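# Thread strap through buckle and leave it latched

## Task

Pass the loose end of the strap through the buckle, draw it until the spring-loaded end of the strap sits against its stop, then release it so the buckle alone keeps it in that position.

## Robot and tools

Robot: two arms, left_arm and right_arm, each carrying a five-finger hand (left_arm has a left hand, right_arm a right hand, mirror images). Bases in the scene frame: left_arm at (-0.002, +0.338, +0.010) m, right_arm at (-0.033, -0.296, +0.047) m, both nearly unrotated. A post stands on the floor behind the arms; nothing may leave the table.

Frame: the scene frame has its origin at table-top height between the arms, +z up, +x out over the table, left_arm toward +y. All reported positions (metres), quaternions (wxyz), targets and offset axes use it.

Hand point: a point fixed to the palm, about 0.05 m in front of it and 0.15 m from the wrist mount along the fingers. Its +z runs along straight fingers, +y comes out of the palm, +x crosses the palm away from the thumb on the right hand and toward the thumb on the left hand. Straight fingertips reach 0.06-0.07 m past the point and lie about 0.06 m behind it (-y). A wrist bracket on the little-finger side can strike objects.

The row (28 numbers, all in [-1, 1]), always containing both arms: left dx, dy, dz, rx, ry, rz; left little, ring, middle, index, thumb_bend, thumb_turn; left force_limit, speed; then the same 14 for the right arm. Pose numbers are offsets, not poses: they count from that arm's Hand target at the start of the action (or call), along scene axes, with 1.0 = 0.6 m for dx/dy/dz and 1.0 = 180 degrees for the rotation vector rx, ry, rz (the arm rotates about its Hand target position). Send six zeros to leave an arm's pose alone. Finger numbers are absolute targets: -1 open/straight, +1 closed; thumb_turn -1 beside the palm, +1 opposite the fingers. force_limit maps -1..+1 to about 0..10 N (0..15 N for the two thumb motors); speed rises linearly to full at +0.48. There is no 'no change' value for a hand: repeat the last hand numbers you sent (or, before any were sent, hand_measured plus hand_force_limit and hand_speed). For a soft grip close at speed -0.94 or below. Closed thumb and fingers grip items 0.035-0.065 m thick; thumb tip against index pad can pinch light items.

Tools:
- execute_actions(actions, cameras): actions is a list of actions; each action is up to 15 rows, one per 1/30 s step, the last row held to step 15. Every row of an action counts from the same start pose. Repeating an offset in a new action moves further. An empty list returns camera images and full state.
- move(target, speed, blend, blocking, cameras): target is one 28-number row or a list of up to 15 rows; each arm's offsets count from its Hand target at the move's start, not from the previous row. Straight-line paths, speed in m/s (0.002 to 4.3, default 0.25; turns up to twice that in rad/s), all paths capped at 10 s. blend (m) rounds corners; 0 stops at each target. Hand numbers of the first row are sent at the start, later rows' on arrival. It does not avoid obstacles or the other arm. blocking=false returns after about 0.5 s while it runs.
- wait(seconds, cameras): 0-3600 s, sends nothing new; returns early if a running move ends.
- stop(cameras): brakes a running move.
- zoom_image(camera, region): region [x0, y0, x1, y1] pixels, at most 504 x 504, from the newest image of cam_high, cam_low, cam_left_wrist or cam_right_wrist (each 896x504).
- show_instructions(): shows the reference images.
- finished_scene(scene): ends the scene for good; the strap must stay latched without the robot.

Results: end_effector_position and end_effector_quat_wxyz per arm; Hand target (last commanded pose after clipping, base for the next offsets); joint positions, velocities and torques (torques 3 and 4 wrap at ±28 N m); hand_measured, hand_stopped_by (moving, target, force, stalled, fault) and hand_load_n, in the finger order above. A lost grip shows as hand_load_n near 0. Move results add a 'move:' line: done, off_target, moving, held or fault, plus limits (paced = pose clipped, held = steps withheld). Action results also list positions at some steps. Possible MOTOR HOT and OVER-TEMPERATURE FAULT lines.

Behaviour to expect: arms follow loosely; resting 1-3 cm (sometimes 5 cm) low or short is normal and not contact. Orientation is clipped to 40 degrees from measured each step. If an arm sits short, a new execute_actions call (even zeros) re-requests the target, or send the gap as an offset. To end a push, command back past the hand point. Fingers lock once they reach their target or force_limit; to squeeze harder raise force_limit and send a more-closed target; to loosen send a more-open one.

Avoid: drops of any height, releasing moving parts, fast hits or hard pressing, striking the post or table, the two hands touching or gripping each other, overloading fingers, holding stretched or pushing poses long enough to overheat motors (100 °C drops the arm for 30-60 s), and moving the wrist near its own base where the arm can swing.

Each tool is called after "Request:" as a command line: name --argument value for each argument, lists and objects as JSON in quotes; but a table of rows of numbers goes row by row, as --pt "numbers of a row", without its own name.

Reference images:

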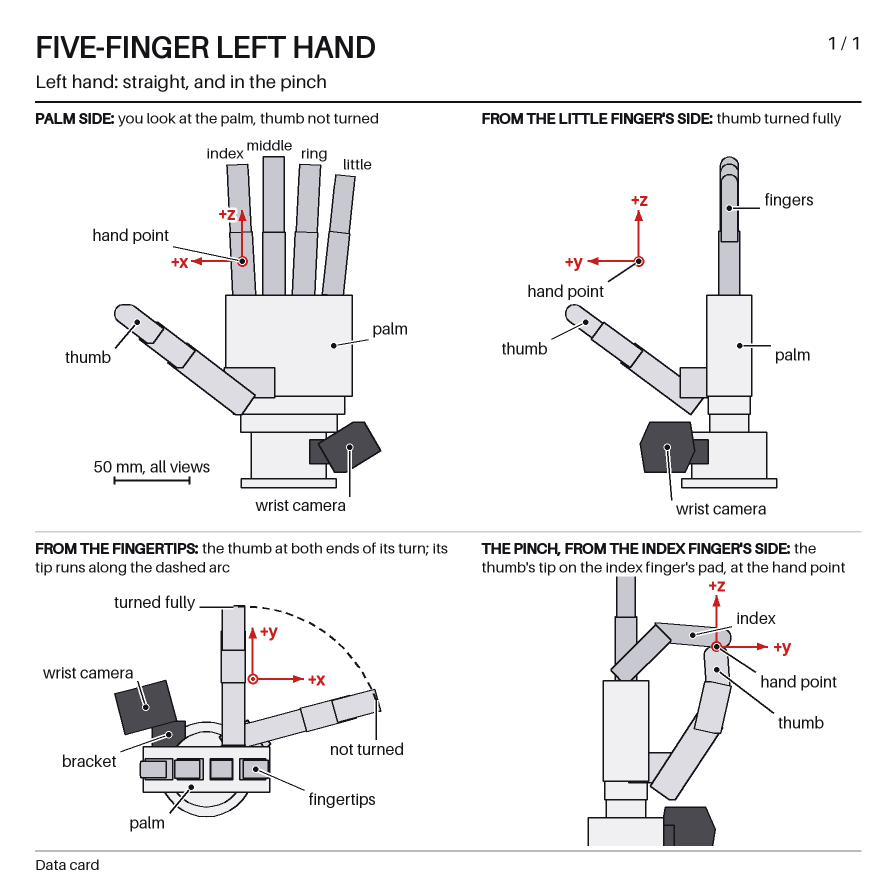

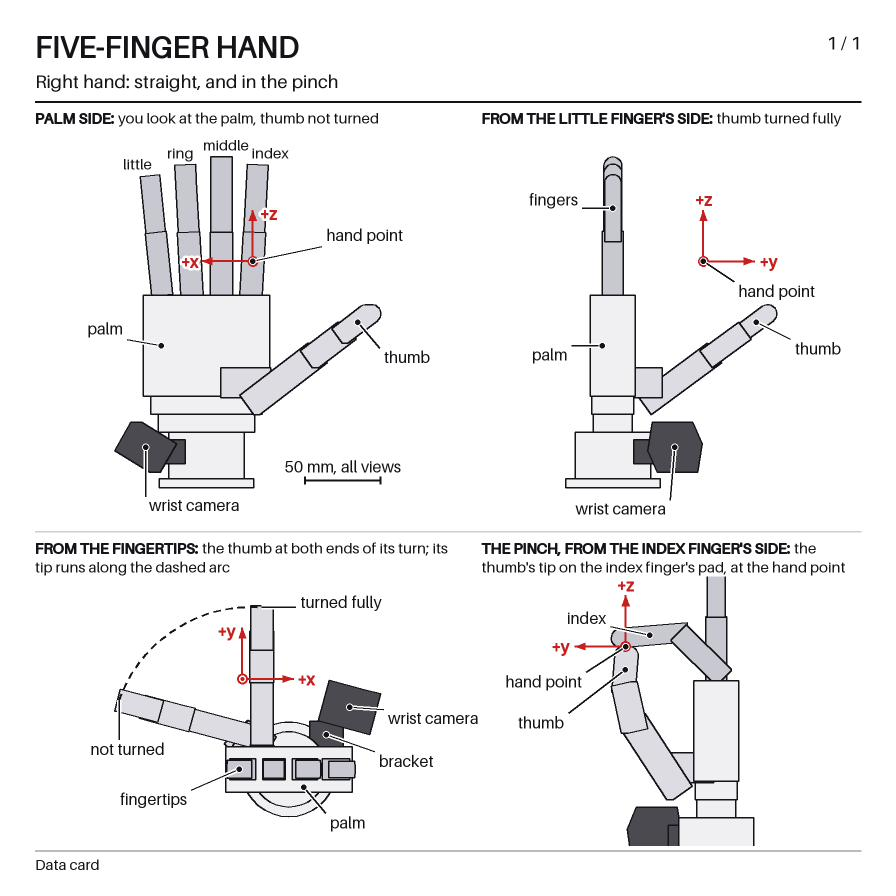

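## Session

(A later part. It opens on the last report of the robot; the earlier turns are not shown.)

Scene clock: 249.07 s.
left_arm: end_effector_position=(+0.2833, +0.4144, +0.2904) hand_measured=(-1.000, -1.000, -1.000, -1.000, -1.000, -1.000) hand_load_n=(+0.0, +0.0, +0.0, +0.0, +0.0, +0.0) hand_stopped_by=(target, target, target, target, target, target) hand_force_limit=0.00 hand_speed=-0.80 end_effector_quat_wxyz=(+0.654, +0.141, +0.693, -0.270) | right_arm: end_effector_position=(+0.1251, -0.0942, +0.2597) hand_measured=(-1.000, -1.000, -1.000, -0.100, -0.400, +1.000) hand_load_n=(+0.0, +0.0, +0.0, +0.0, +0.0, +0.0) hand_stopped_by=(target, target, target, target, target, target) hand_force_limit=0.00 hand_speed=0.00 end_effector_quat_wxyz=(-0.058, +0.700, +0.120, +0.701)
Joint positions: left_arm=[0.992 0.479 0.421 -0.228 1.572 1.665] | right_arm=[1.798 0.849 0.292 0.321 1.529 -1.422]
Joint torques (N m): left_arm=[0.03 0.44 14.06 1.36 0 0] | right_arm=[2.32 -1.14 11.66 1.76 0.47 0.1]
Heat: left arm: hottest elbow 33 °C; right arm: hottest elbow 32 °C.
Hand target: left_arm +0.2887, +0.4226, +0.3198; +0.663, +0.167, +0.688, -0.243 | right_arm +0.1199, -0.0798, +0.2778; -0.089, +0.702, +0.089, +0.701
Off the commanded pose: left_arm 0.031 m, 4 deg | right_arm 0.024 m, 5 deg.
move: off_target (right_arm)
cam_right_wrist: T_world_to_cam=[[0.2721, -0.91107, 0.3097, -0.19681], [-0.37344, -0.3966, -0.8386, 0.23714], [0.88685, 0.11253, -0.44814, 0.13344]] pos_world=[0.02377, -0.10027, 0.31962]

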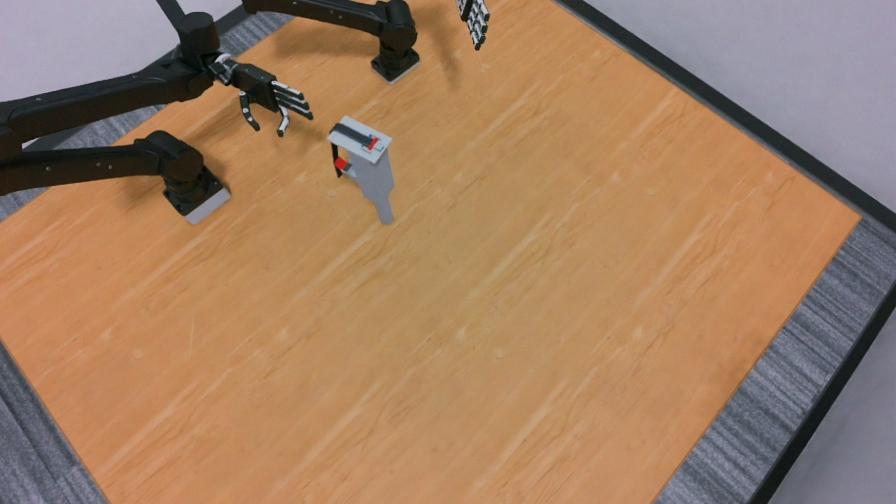

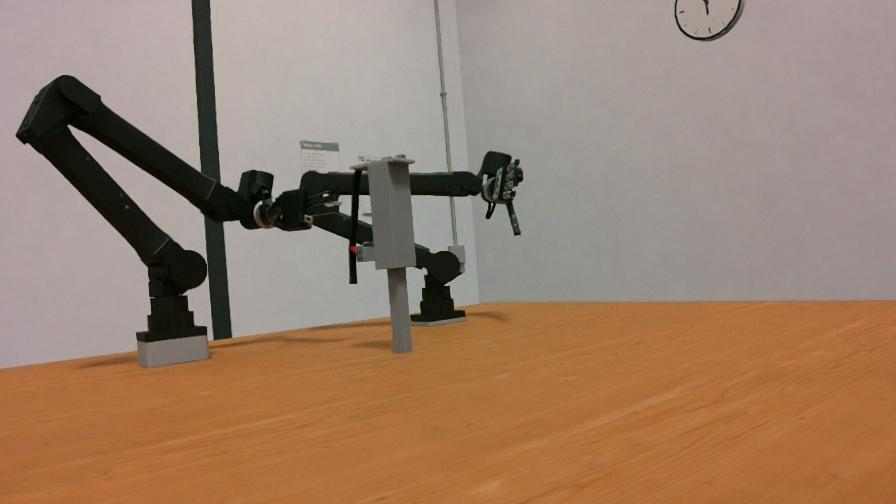

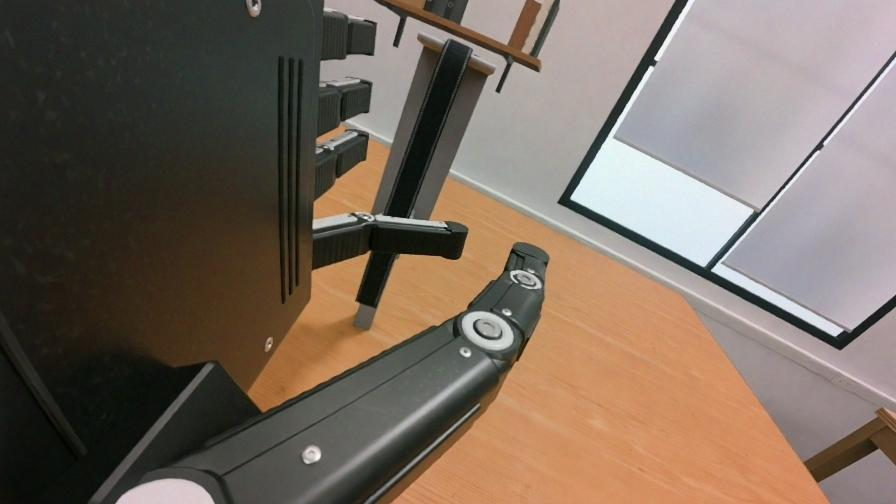

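Request:
move --pt "0 0 0 0 0 0 -1 -1 -1 -1 -1 -1 0 -0.8 0.017 0.158 -0.08 0 0 0 -1 -1 -1 -0.1 -0.4 1 0 0" --pt "0 0 0 0 0 0 -1 -1 -1 -1 -1 -1 0 -0.8 0.12 0.208 -0.15 0 0 0 -1 -1 -1 -0.1 -0.4 1 0 0" --speed 0.15 --cameras '["cam_low","cam_right_wrist"]'

Scene clock: 279.27 s.
left_arm: end_effector_position=(+0.2833, +0.4144, +0.2904) hand_measured=(-1.000, -1.000, -1.000, -1.000, -1.000, -1.000) hand_load_n=(+0.0, +0.0, +0.0, +0.0, +0.0, +0.0) hand_stopped_by=(target, target, target, target, target, target) hand_force_limit=0.00 hand_speed=-0.80 end_effector_quat_wxyz=(+0.654, +0.141, +0.693, -0.270) | right_arm: end_effector_position=(+0.1874, +0.0317, +0.1783) hand_measured=(-1.000, -1.000, -1.000, -0.100, -0.400, +1.000) hand_load_n=(+0.0, +0.0, +0.5, +0.0, +0.0, +0.5) hand_stopped_by=(target, target, target, target, target, target) hand_force_limit=0.00 hand_speed=0.00 end_effector_quat_wxyz=(-0.081, +0.707, +0.102, +0.695)
Joint positions: left_arm=[0.992 0.479 0.421 -0.228 1.572 1.665] | right_arm=[1.536 1.568 0.473 1.028 1.261 -1.534]
Joint torques (N m): left_arm=[0.09 0.38 14.05 1.36 0.01 0] | right_arm=[0.09 -6.89 7.72 2 -0.21 -0.24]
Heat: left arm: hottest elbow 34 °C; right arm: hottest elbow 33 °C.
Hand target: left_arm +0.2887, +0.4226, +0.3198; +0.663, +0.167, +0.688, -0.243 | right_arm +0.1919, +0.0450, +0.1878; -0.089, +0.702, +0.089, +0.701
Off the commanded pose: left_arm 0.031 m, 4 deg | right_arm 0.017 m, 2 deg.
move: off_target (right_arm)
cam_right_wrist: T_world_to_cam=[[0.28452, -0.92494, 0.25205, -0.06544], [-0.3929, -0.35233, -0.84941, 0.24625], [0.87446, 0.14264, -0.46365, 0.03162]] pos_world=[0.08772, 0.02172, 0.24032]

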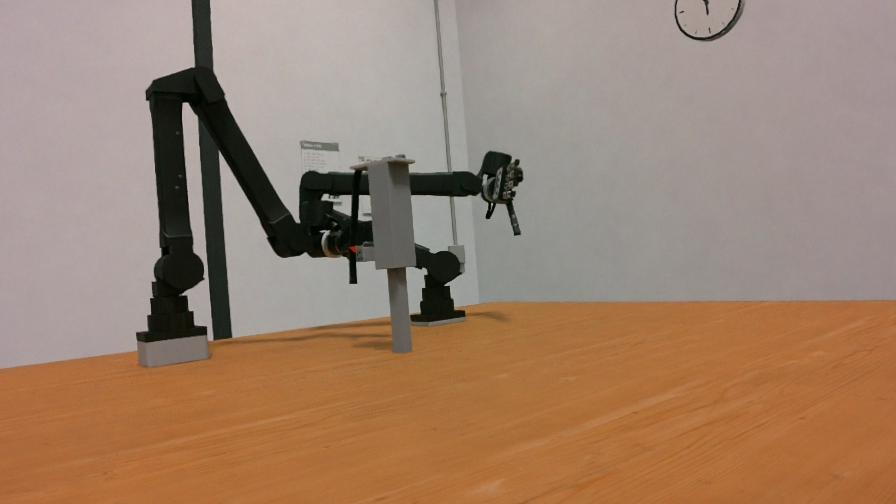

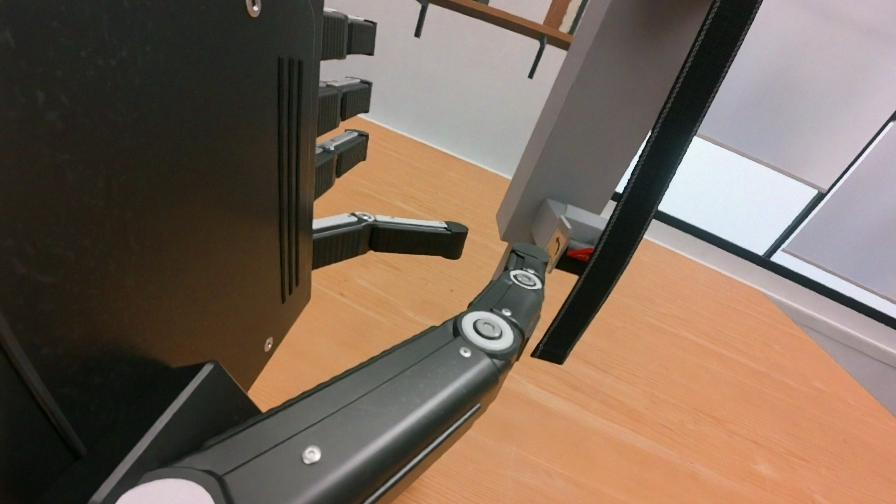

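Request:
zoom_image --camera "cam_right_wrist" --region '[480, 170, 680, 380]'

Scaled by 2.400.

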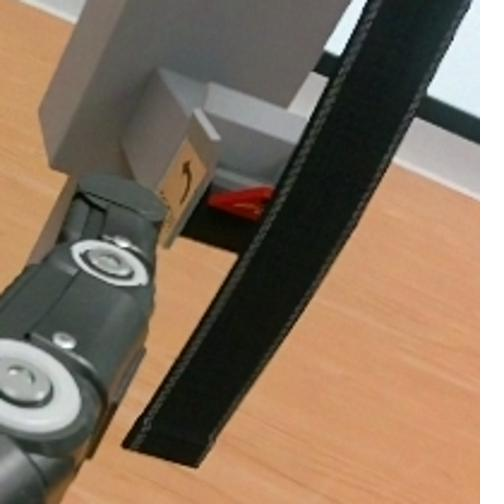

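Request:
move --target '[0,0,0,0,0,0,-1,-1,-1,-1,-1,-1,0,-0.8,0.043,0.01,-0.0525,0,0,0,-1,-1,-1,-0.1,-0.4,1,0,0]' --speed 0.1 --cameras '["cam_low","cam_right_wrist"]'

Scene clock: 298.03 s.
left_arm: end_effector_position=(+0.2833, +0.4144, +0.2904) hand_measured=(-1.000, -1.000, -1.000, -1.000, -1.000, -1.000) hand_load_n=(+0.0, +0.0, +0.0, +0.0, +0.0, +0.0) hand_stopped_by=(target, target, target, target, target, target) hand_force_limit=0.00 hand_speed=-0.80 end_effector_quat_wxyz=(+0.654, +0.141, +0.693, -0.270) | right_arm: end_effector_position=(+0.2127, +0.0391, +0.1487) hand_measured=(-1.000, -1.000, -1.000, -0.100, -0.400, +1.000) hand_load_n=(+0.0, +0.0, +0.0, +0.0, +0.0, +0.5) hand_stopped_by=(target, target, target, target, target, target) hand_force_limit=0.00 hand_speed=0.00 end_effector_quat_wxyz=(-0.082, +0.708, +0.100, +0.695)
Joint positions: left_arm=[0.992 0.479 0.421 -0.228 1.572 1.665] | right_arm=[1.463 1.7 0.491 1.151 1.19 -1.538]
Joint torques (N m): left_arm=[0.03 0.44 14.05 1.39 0 0] | right_arm=[0.21 -7.71 6.64 2.06 -0.22 -0.24]
Heat: left arm: hottest elbow 34 °C; right arm: hottest elbow 31 °C.
Hand target: left_arm +0.2887, +0.4226, +0.3198; +0.663, +0.167, +0.688, -0.243 | right_arm +0.2177, +0.0510, +0.1563; -0.089, +0.702, +0.089, +0.701
Off the commanded pose: left_arm 0.031 m, 4 deg | right_arm 0.015 m, 2 deg.
move: off_target (right_arm)
cam_right_wrist: T_world_to_cam=[[0.2837, -0.92666, 0.24662, -0.05732], [-0.39562, -0.34739, -0.85018, 0.23412], [0.8735, 0.14363, -0.46516, -0.00485]] pos_world=[0.11312, 0.02891, 0.21092]

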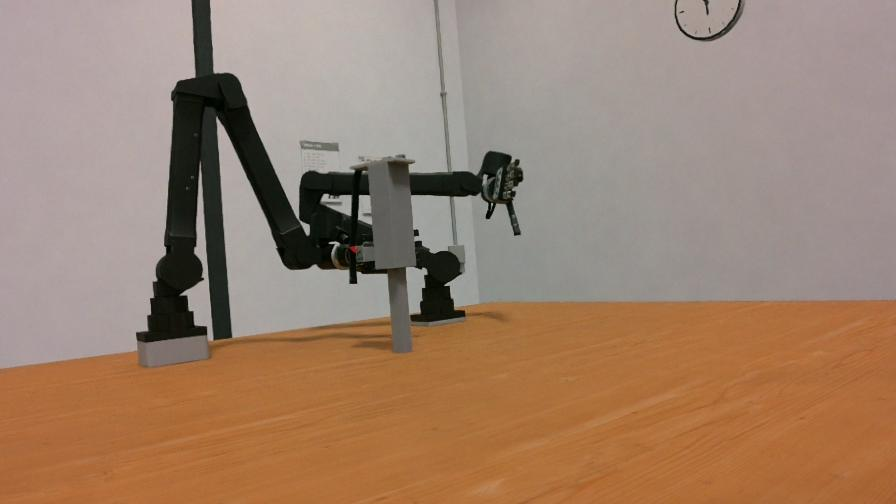

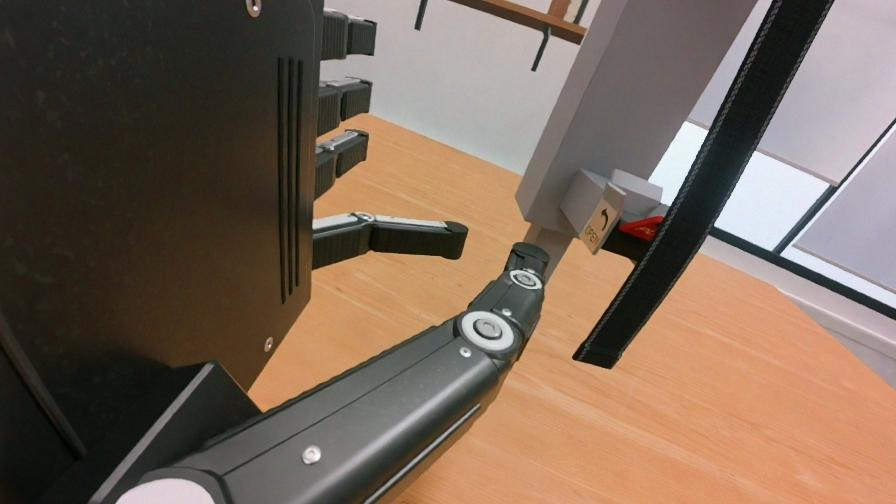

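Request:
move --target '[0,0,0,0,0,0,-1,-1,-1,-1,-1,-1,0,-0.8,0.0213,-0.0804,0.002,0,0,0,-1,-1,-1,-0.1,-0.4,1,0,0]' --speed 0.06 --cameras '["cam_low","cam_right_wrist"]'

Scene clock: 308.20 s.
left_arm: end_effector_position=(+0.2833, +0.4144, +0.2904) hand_measured=(-1.000, -1.000, -1.000, -1.000, -1.000, -1.000) hand_load_n=(+0.0, +0.0, +0.0, +0.0, +0.0, +0.0) hand_stopped_by=(target, target, target, target, target, target) hand_force_limit=0.00 hand_speed=-0.80 end_effector_quat_wxyz=(+0.654, +0.141, +0.693, -0.270) | right_arm: end_effector_position=(+0.2279, +0.0072, +0.1495) hand_measured=(-1.000, -1.000, -1.000, -0.100, -0.400, +1.000) hand_load_n=(+0.0, +0.0, +0.0, +0.0, +0.0, +0.0) hand_stopped_by=(target, target, target, target, target, target) hand_force_limit=0.00 hand_speed=0.00 end_effector_quat_wxyz=(-0.087, +0.707, +0.095, +0.695)
Joint positions: left_arm=[0.992 0.479 0.421 -0.228 1.572 1.665] | right_arm=[1.404 1.657 0.41 1.204 1.13 -1.542]
Joint torques (N m): left_arm=[0.09 0.5 14.06 1.39 0 0.01] | right_arm=[0.09 -9.11 3.26 2.11 -0.24 -0.24]
Heat: left arm: hottest elbow 34 °C; right arm: hottest elbow 31 °C.
Hand target: left_arm +0.2887, +0.4226, +0.3198; +0.663, +0.167, +0.688, -0.243 | right_arm +0.2304, +0.0027, +0.1575; -0.089, +0.702, +0.089, +0.701
Off the commanded pose: left_arm 0.031 m, 4 deg | right_arm 0.010 m, 1 deg.
move: done
cam_right_wrist: T_world_to_cam=[[0.28363, -0.92972, 0.2349, -0.08953], [-0.39547, -0.33657, -0.85459, 0.23025], [0.87359, 0.14949, -0.46313, -0.01359]] pos_world=[0.12832, -0.00371, 0.21151]

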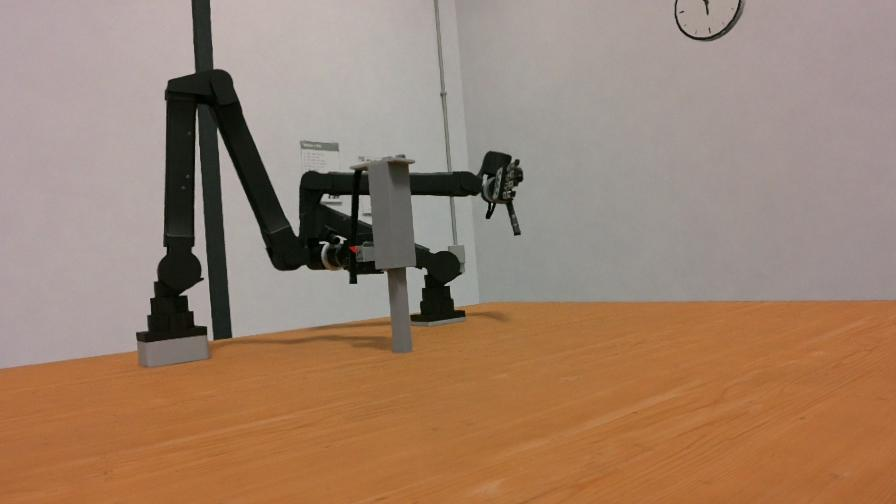

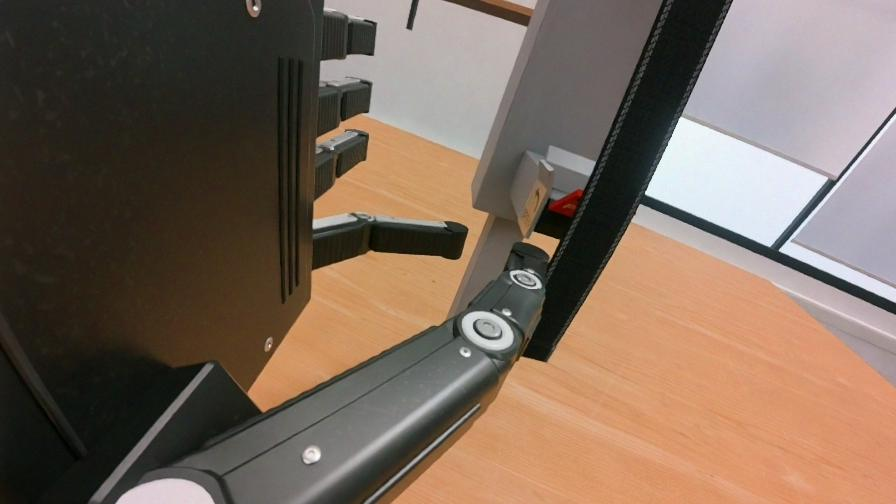

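Request:
move --target '[0,0,0,0,0,0,-1,-1,-1,-1,-1,-1,0,-0.8,0.0158,-0.058,-0.006,0,0,0,-1,-1,-1,-0.1,-0.4,1,0,0]' --speed 0.06 --cameras '["cam_low","cam_right_wrist"]'

Request:
zoom_image --camera "cam_low" --region '[300, 200, 420, 300]'

Request:
zoom_image --camera "cam_right_wrist" --region '[400, 100, 640, 380]'

Scene clock: 325.37 s.
left_arm: end_effector_position=(+0.2833, +0.4144, +0.2904) hand_measured=(-1.000, -1.000, -1.000, -1.000, -1.000, -1.000) hand_load_n=(+0.0, +0.0, +0.0, +0.0, +0.0, +0.0) hand_stopped_by=(target, target, target, target, target, target) hand_force_limit=0.00 hand_speed=-0.80 end_effector_quat_wxyz=(+0.654, +0.141, +0.693, -0.270) | right_arm: end_effector_position=(+0.2374, -0.0274, +0.1456) hand_measured=(-1.000, -1.000, -1.000, -0.100, -0.400, +1.000) hand_load_n=(+0.0, +0.0, +0.0, +0.0, +0.0, +0.0) hand_stopped_by=(target, target, target, target, target, target) hand_force_limit=0.00 hand_speed=0.00 end_effector_quat_wxyz=(-0.088, +0.708, +0.095, +0.694)
Joint positions: left_arm=[0.992 0.479 0.421 -0.228 1.572 1.665] | right_arm=[1.348 1.627 0.322 1.261 1.073 -1.542]
Joint torques (N m): left_arm=[0.09 0.5 14.02 1.37 0 0.01] | right_arm=[0.03 -8.18 2.93 2.17 -0.24 -0.24]
Heat: left arm: hottest elbow 34 °C; right arm: hottest elbow 30 °C.
Hand target: left_arm +0.2887, +0.4226, +0.3198; +0.663, +0.167, +0.688, -0.243 | right_arm +0.2399, -0.0321, +0.1539; -0.089, +0.702, +0.089, +0.701
Off the commanded pose: left_arm 0.031 m, 4 deg | right_arm 0.010 m, 1 deg.
move: done
cam_right_wrist: T_world_to_cam=[[0.28556, -0.92941, 0.23377, -0.12381], [-0.39703, -0.33674, -0.8538, 0.21935], [0.87225, 0.151, -0.46516, -0.01787]] pos_world=[0.13803, -0.03851, 0.20791]

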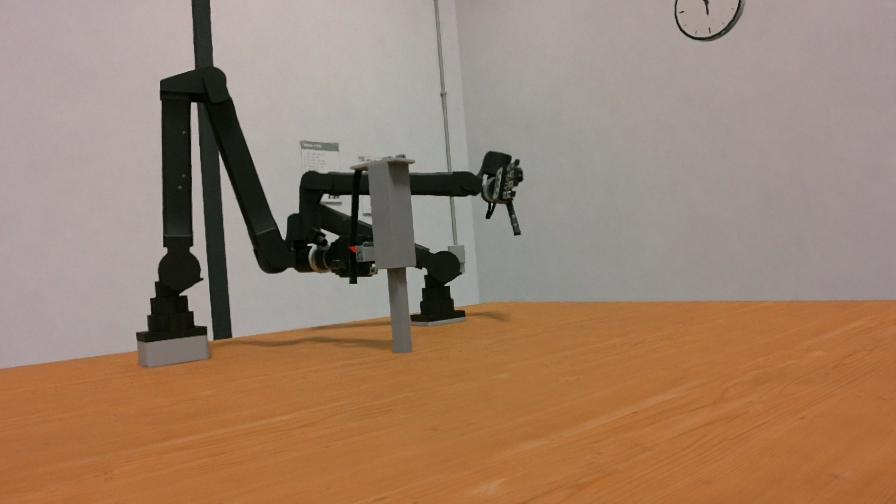

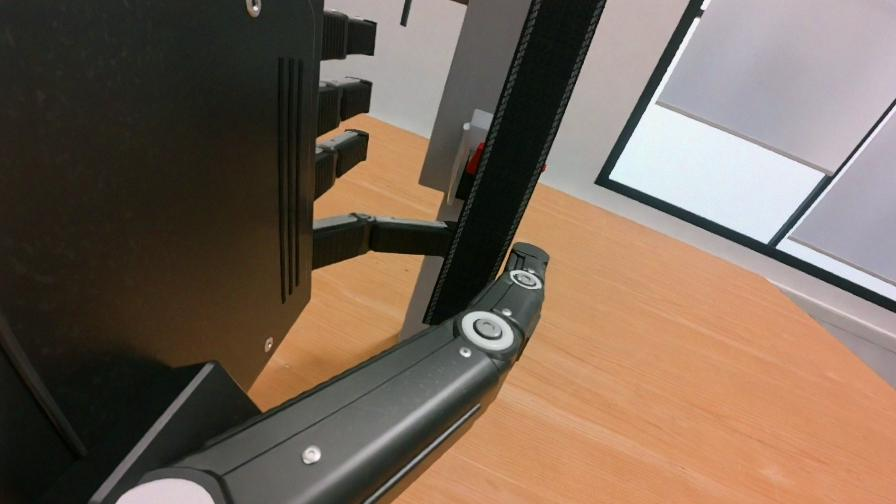

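Scaled by 4.200.

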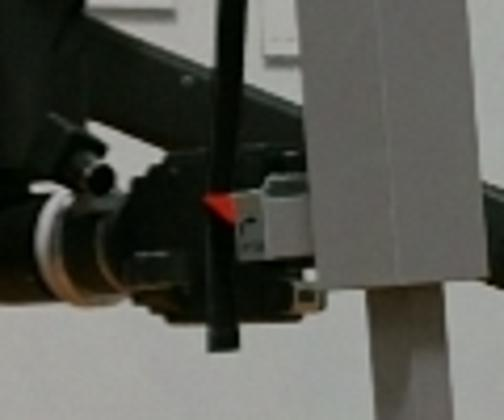

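Scaled by 1.800.

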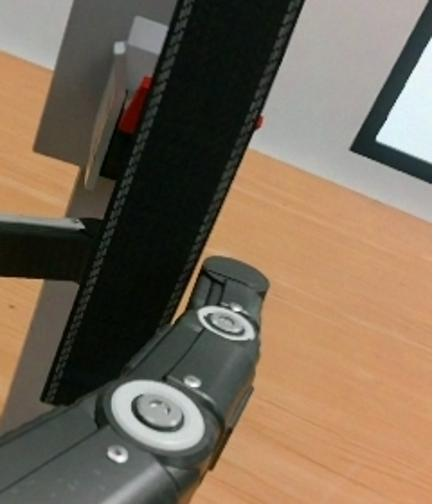

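Request:
move --pt "0 0 0 0 0 0 -1 -1 -1 -1 -1 -1 0 -0.8 0.006 -0.0225 0 0 0 0 -1 -1 -1 -0.1 -0.4 1 0 0" --pt "0 0 0 0 0 0 -1 -1 -1 -1 -1 -1 0 -0.8 -0.036 -0.034 0 0 0 0 -1 -1 -1 -0.1 -0.4 1 0 0" --speed 0.05 --cameras '["cam_low","cam_right_wrist"]'

Request:
zoom_image --camera "cam_low" --region '[300, 140, 460, 300]'

Scene clock: 333.67 s.
left_arm: end_effector_position=(+0.2833, +0.4144, +0.2904) hand_measured=(-1.000, -1.000, -1.000, -1.000, -1.000, -1.000) hand_load_n=(+0.0, +0.0, +0.0, +0.0, +0.0, +0.0) hand_stopped_by=(target, target, target, target, target, target) hand_force_limit=0.00 hand_speed=-0.80 end_effector_quat_wxyz=(+0.654, +0.141, +0.693, -0.270) | right_arm: end_effector_position=(+0.2211, -0.0506, +0.1465) hand_measured=(-1.000, -1.000, -1.000, -0.100, -0.400, +1.000) hand_load_n=(+0.0, +0.0, +0.0, +0.0, +0.0, +0.5) hand_stopped_by=(target, target, target, target, target, target) hand_force_limit=0.00 hand_speed=0.00 end_effector_quat_wxyz=(-0.085, +0.708, +0.093, +0.695)
Joint positions: left_arm=[0.992 0.479 0.421 -0.228 1.572 1.665] | right_arm=[1.39 1.588 0.256 1.289 1.123 -1.542]
Joint torques (N m): left_arm=[-0.03 0.5 14.09 1.37 0 0.01] | right_arm=[2.26 -7.41 2.67 2.11 0.23 -0.23]
Heat: left arm: hottest elbow 34 °C; right arm: hottest elbow 29 °C.
Hand target: left_arm +0.2887, +0.4226, +0.3198; +0.663, +0.167, +0.688, -0.243 | right_arm +0.2183, -0.0525, +0.1539; -0.089, +0.702, +0.089, +0.701
Off the commanded pose: left_arm 0.031 m, 4 deg | right_arm 0.008 m, 1 deg.
move: done
cam_right_wrist: T_world_to_cam=[[0.27799, -0.93146, 0.23477, -0.13945], [-0.39784, -0.33409, -0.85446, 0.20621], [0.87433, 0.14413, -0.46344, -0.0007]] pos_world=[0.12142, -0.0609, 0.20861]

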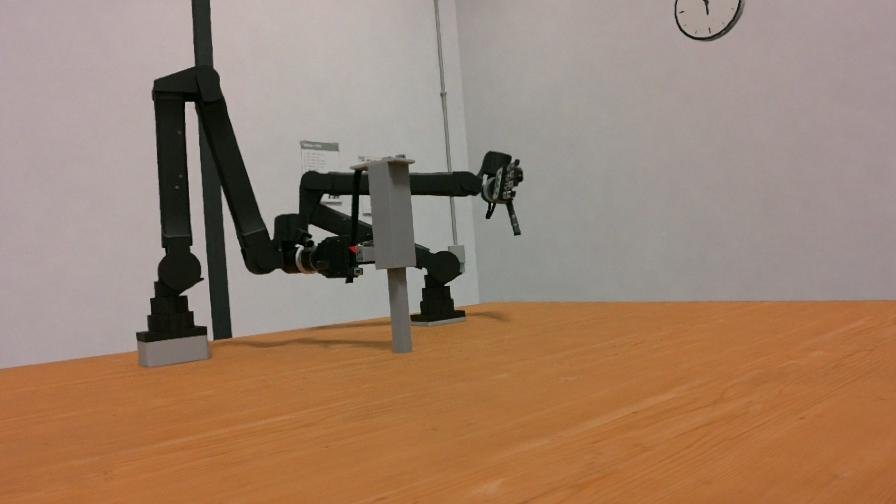

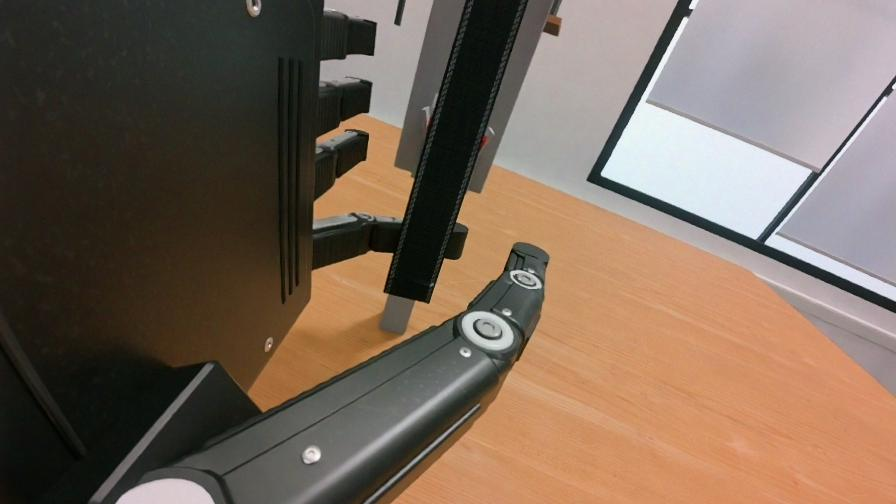

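Scaled by 3.150.

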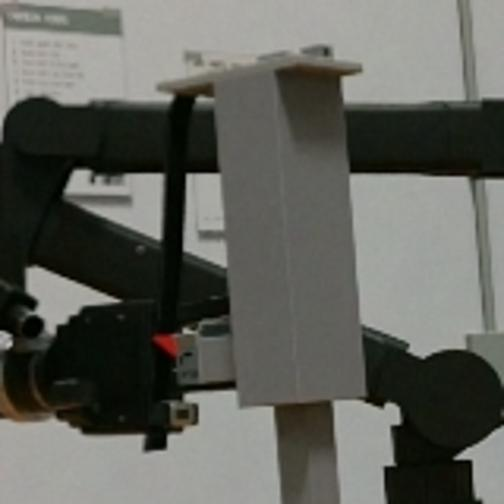

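Request:
move --pt "0 0 0 0 0 0 -1 -1 -1 -1 -1 -1 0 -0.8 -0.030 0.008 0.0 0 0 0 -1 -1 -1 -0.1 -0.4 1 0 0" --pt "0 0 0 0 0 0 -1 -1 -1 -1 -1 -1 0 -0.8 -0.030 0.008 0.033 0 0 0 -1 -1 -1 -0.1 -0.4 1 0 0" --speed 0.05 --cameras '["cam_low","cam_right_wrist"]'

Request:
zoom_image --camera "cam_low" --region '[300, 140, 460, 300]'

Scene clock: 341.17 s.
left_arm: end_effector_position=(+0.2833, +0.4144, +0.2904) hand_measured=(-1.000, -1.000, -1.000, -1.000, -1.000, -1.000) hand_load_n=(+0.0, +0.0, +0.0, +0.0, +0.0, +0.0) hand_stopped_by=(target, target, target, target, target, target) hand_force_limit=0.00 hand_speed=-0.80 end_effector_quat_wxyz=(+0.654, +0.141, +0.693, -0.270) | right_arm: end_effector_position=(+0.2027, -0.0485, +0.1689) hand_measured=(-1.000, -1.000, -1.000, -0.100, -0.400, +1.000) hand_load_n=(+0.0, +0.0, +0.0, +0.0, +0.0, +0.0) hand_stopped_by=(target, target, target, target, target, target) hand_force_limit=0.00 hand_speed=0.00 end_effector_quat_wxyz=(-0.091, +0.703, +0.087, +0.700)
Joint positions: left_arm=[0.992 0.479 0.421 -0.228 1.572 1.665] | right_arm=[1.462 1.479 0.256 1.214 1.195 -1.555]
Joint torques (N m): left_arm=[0.09 0.38 14.04 1.4 0 0] | right_arm=[2.26 -6.77 4.23 0.5 0.18 -0.15]
Heat: left arm: hottest elbow 34 °C; right arm: hottest elbow 29 °C.
Hand target: left_arm +0.2887, +0.4226, +0.3198; +0.663, +0.167, +0.688, -0.243 | right_arm +0.2003, -0.0477, +0.1737; -0.089, +0.702, +0.089, +0.701
Off the commanded pose: left_arm 0.031 m, 4 deg | right_arm 0.005 m, 0 deg.
move: done
cam_right_wrist: T_world_to_cam=[[0.27572, -0.93587, 0.21939, -0.13481], [-0.38862, -0.31728, -0.86505, 0.21943], [0.87918, 0.15325, -0.45118, 0.0228]] pos_world=[0.1024, -0.06004, 0.22968]

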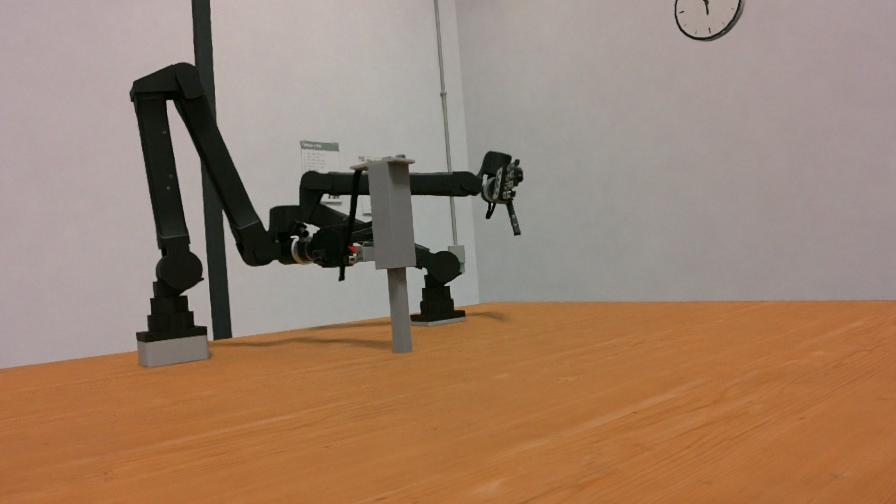

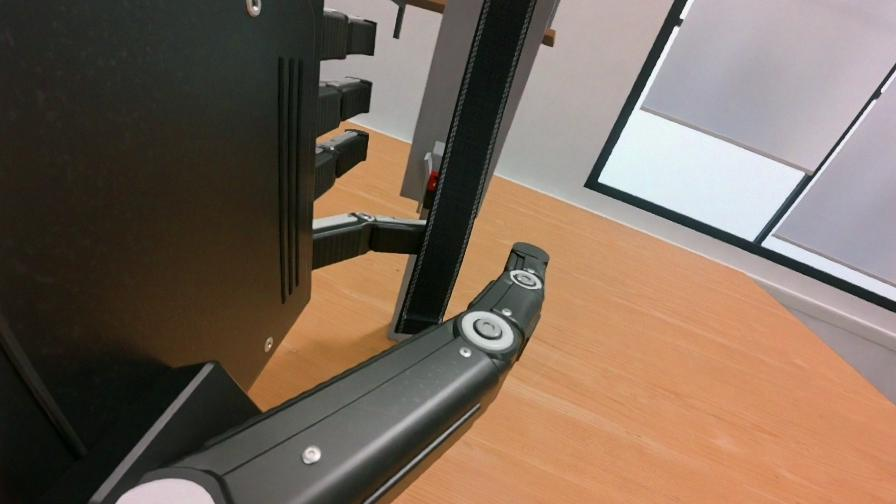

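Scaled by 3.150.

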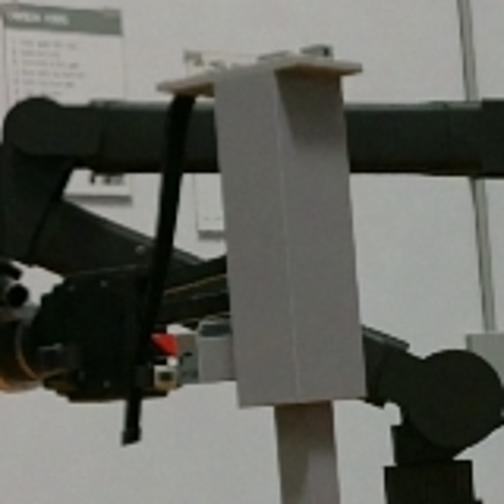

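Request:
move --target '[0,0,0,0,0,0,-1,-1,-1,-1,-1,-1,0,-0.8,0,0,0,0,0,0,-1,-1,-1,0.3,0.1,1,0,-0.6]' --speed 0.05 --cameras '["cam_low","cam_right_wrist"]'

Request:
zoom_image --camera "cam_low" --region '[300, 140, 460, 300]'

Scene clock: 346.63 s.
left_arm: end_effector_position=(+0.2833, +0.4144, +0.2904) hand_measured=(-1.000, -1.000, -1.000, -1.000, -1.000, -1.000) hand_load_n=(+0.0, +0.0, -0.5, +0.0, +0.0, +0.0) hand_stopped_by=(target, target, target, target, target, target) hand_force_limit=0.00 hand_speed=-0.80 end_effector_quat_wxyz=(+0.654, +0.141, +0.693, -0.270) | right_arm: end_effector_position=(+0.2027, -0.0485, +0.1689) hand_measured=(-1.000, -1.000, -1.000, +0.294, -0.180, +1.000) hand_load_n=(+0.0, +0.0, +0.0, +8.5, +9.0, +0.0) hand_stopped_by=(target, target, target, force, force, target) hand_force_limit=0.00 hand_speed=-0.60 end_effector_quat_wxyz=(-0.091, +0.703, +0.087, +0.700)
Joint positions: left_arm=[0.992 0.479 0.421 -0.228 1.572 1.665] | right_arm=[1.462 1.479 0.256 1.214 1.195 -1.555]
Joint torques (N m): left_arm=[0.03 0.5 14.01 1.4 0 0] | right_arm=[2.26 -6.77 4.23 0.4 0.18 -0.14]
Heat: left arm: hottest elbow 34 °C; right arm: hottest elbow 28 °C.
Hand target: left_arm +0.2887, +0.4226, +0.3198; +0.663, +0.167, +0.688, -0.243 | right_arm +0.2003, -0.0477, +0.1737; -0.089, +0.702, +0.089, +0.701
Off the commanded pose: left_arm 0.031 m, 4 deg | right_arm 0.005 m, 0 deg.
move: done
cam_right_wrist: T_world_to_cam=[[0.27572, -0.93587, 0.21939, -0.13481], [-0.38862, -0.31728, -0.86505, 0.21943], [0.87918, 0.15325, -0.45118, 0.0228]] pos_world=[0.1024, -0.06004, 0.22968]

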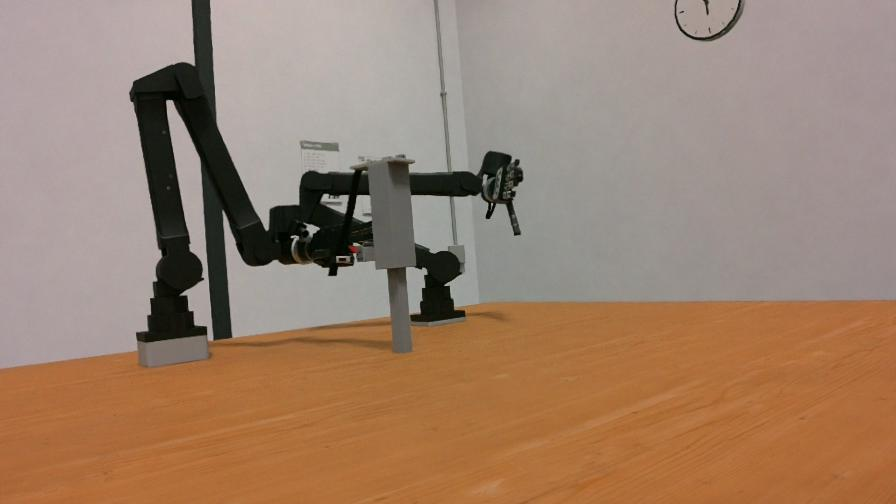

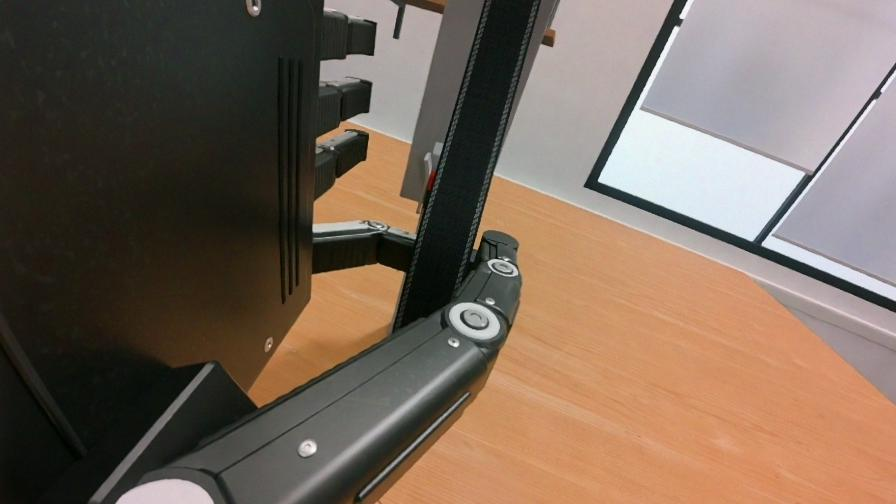

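Scaled by 3.150.

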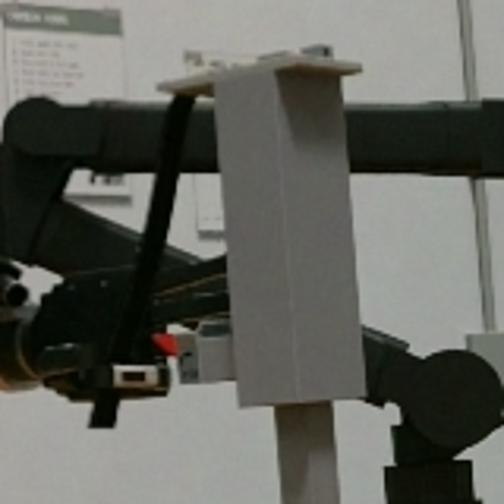

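Request:
move --pt "0 0 0 0 0 0 -1 -1 -1 -1 -1 -1 0 -0.8 0 0 0 0 0 0 -1 -1 -1 0.05 -0.35 1 0 -0.4" --pt "0 0 0 0 0 0 -1 -1 -1 -1 -1 -1 0 -0.8 0.005 0.001 0.033 0 0 0 -1 -1 -1 0.05 -0.35 1 0 -0.4" --pt "0 0 0 0 0 0 -1 -1 -1 -1 -1 -1 0 -0.8 0.005 0.001 0.033 0 0 0 -1 -1 -1 0.31 0.1 1 0 -0.6" --speed 0.05 --cameras '["cam_low","cam_right_wrist"]'

Request:
zoom_image --camera "cam_low" --region '[300, 140, 460, 300]'

Scene clock: 355.87 s.
left_arm: end_effector_position=(+0.2833, +0.4144, +0.2904) hand_measured=(-1.000, -1.000, -1.000, -1.000, -1.000, -1.000) hand_load_n=(+0.0, +0.0, +0.0, +0.0, +0.0, +0.0) hand_stopped_by=(target, target, target, target, target, target) hand_force_limit=0.00 hand_speed=-0.80 end_effector_quat_wxyz=(+0.654, +0.141, +0.693, -0.270) | right_arm: end_effector_position=(+0.2022, -0.0527, +0.1854) hand_measured=(-1.000, -1.000, -1.000, +0.304, -0.204, +1.000) hand_load_n=(+0.0, +0.0, +0.0, +7.5, +8.0, +0.0) hand_stopped_by=(target, target, target, force, force, target) hand_force_limit=0.00 hand_speed=-0.60 end_effector_quat_wxyz=(-0.084, +0.704, +0.094, +0.699)
Joint positions: left_arm=[0.992 0.479 0.421 -0.228 1.572 1.665] | right_arm=[1.462 1.37 0.256 1.089 1.195 -1.56]
Joint torques (N m): left_arm=[0.09 0.38 14.04 1.37 0.01 0.01] | right_arm=[1.38 -6.12 6.06 0.51 -0.25 -0.1]
Heat: left arm: hottest elbow 34 °C; right arm: hottest elbow 28 °C.
Hand target: left_arm +0.2887, +0.4226, +0.3198; +0.663, +0.167, +0.688, -0.243 | right_arm +0.2033, -0.0471, +0.1935; -0.089, +0.702, +0.089, +0.701
Off the commanded pose: left_arm 0.031 m, 4 deg | right_arm 0.010 m, 1 deg.
move: done
cam_right_wrist: T_world_to_cam=[[0.27598, -0.93134, 0.23755, -0.14536], [-0.38921, -0.33427, -0.85836, 0.23018], [0.87883, 0.14443, -0.45474, 0.03164]] pos_world=[0.1019, -0.063, 0.2465]

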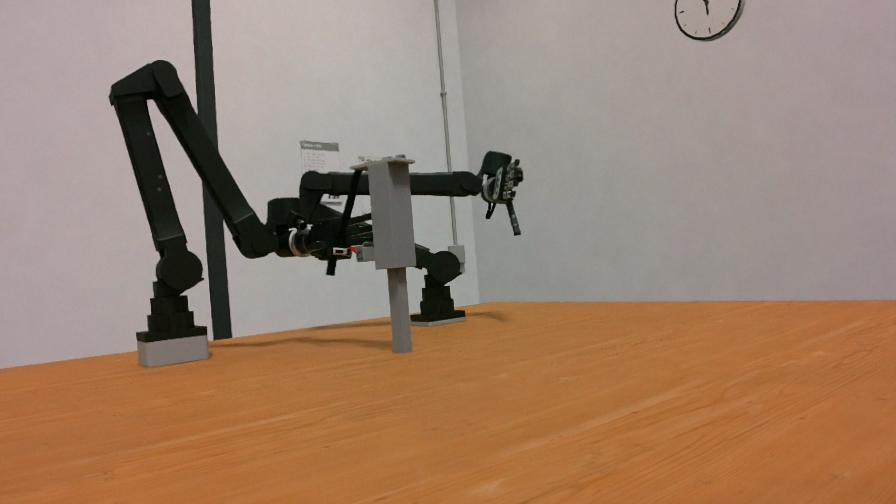

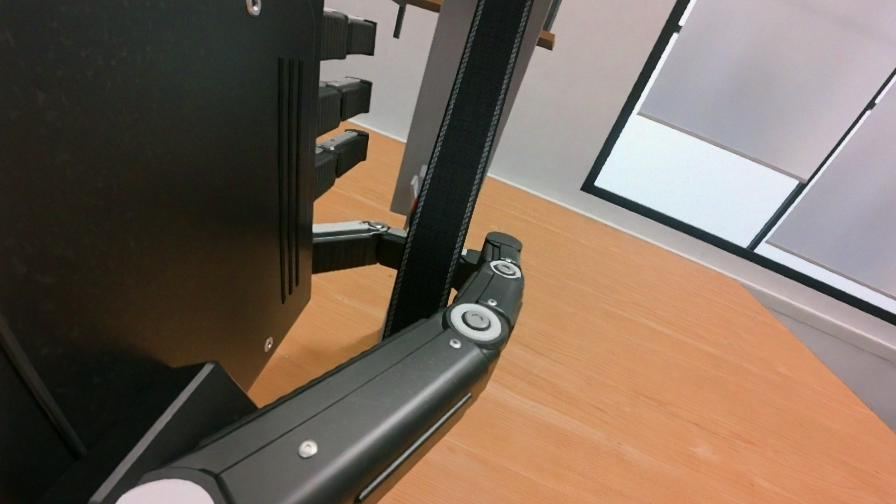

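Scaled by 3.150.

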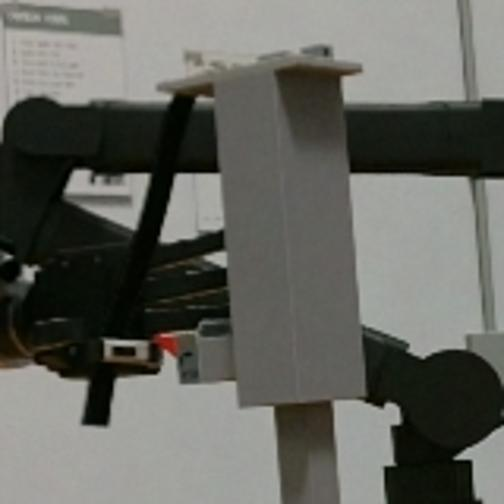

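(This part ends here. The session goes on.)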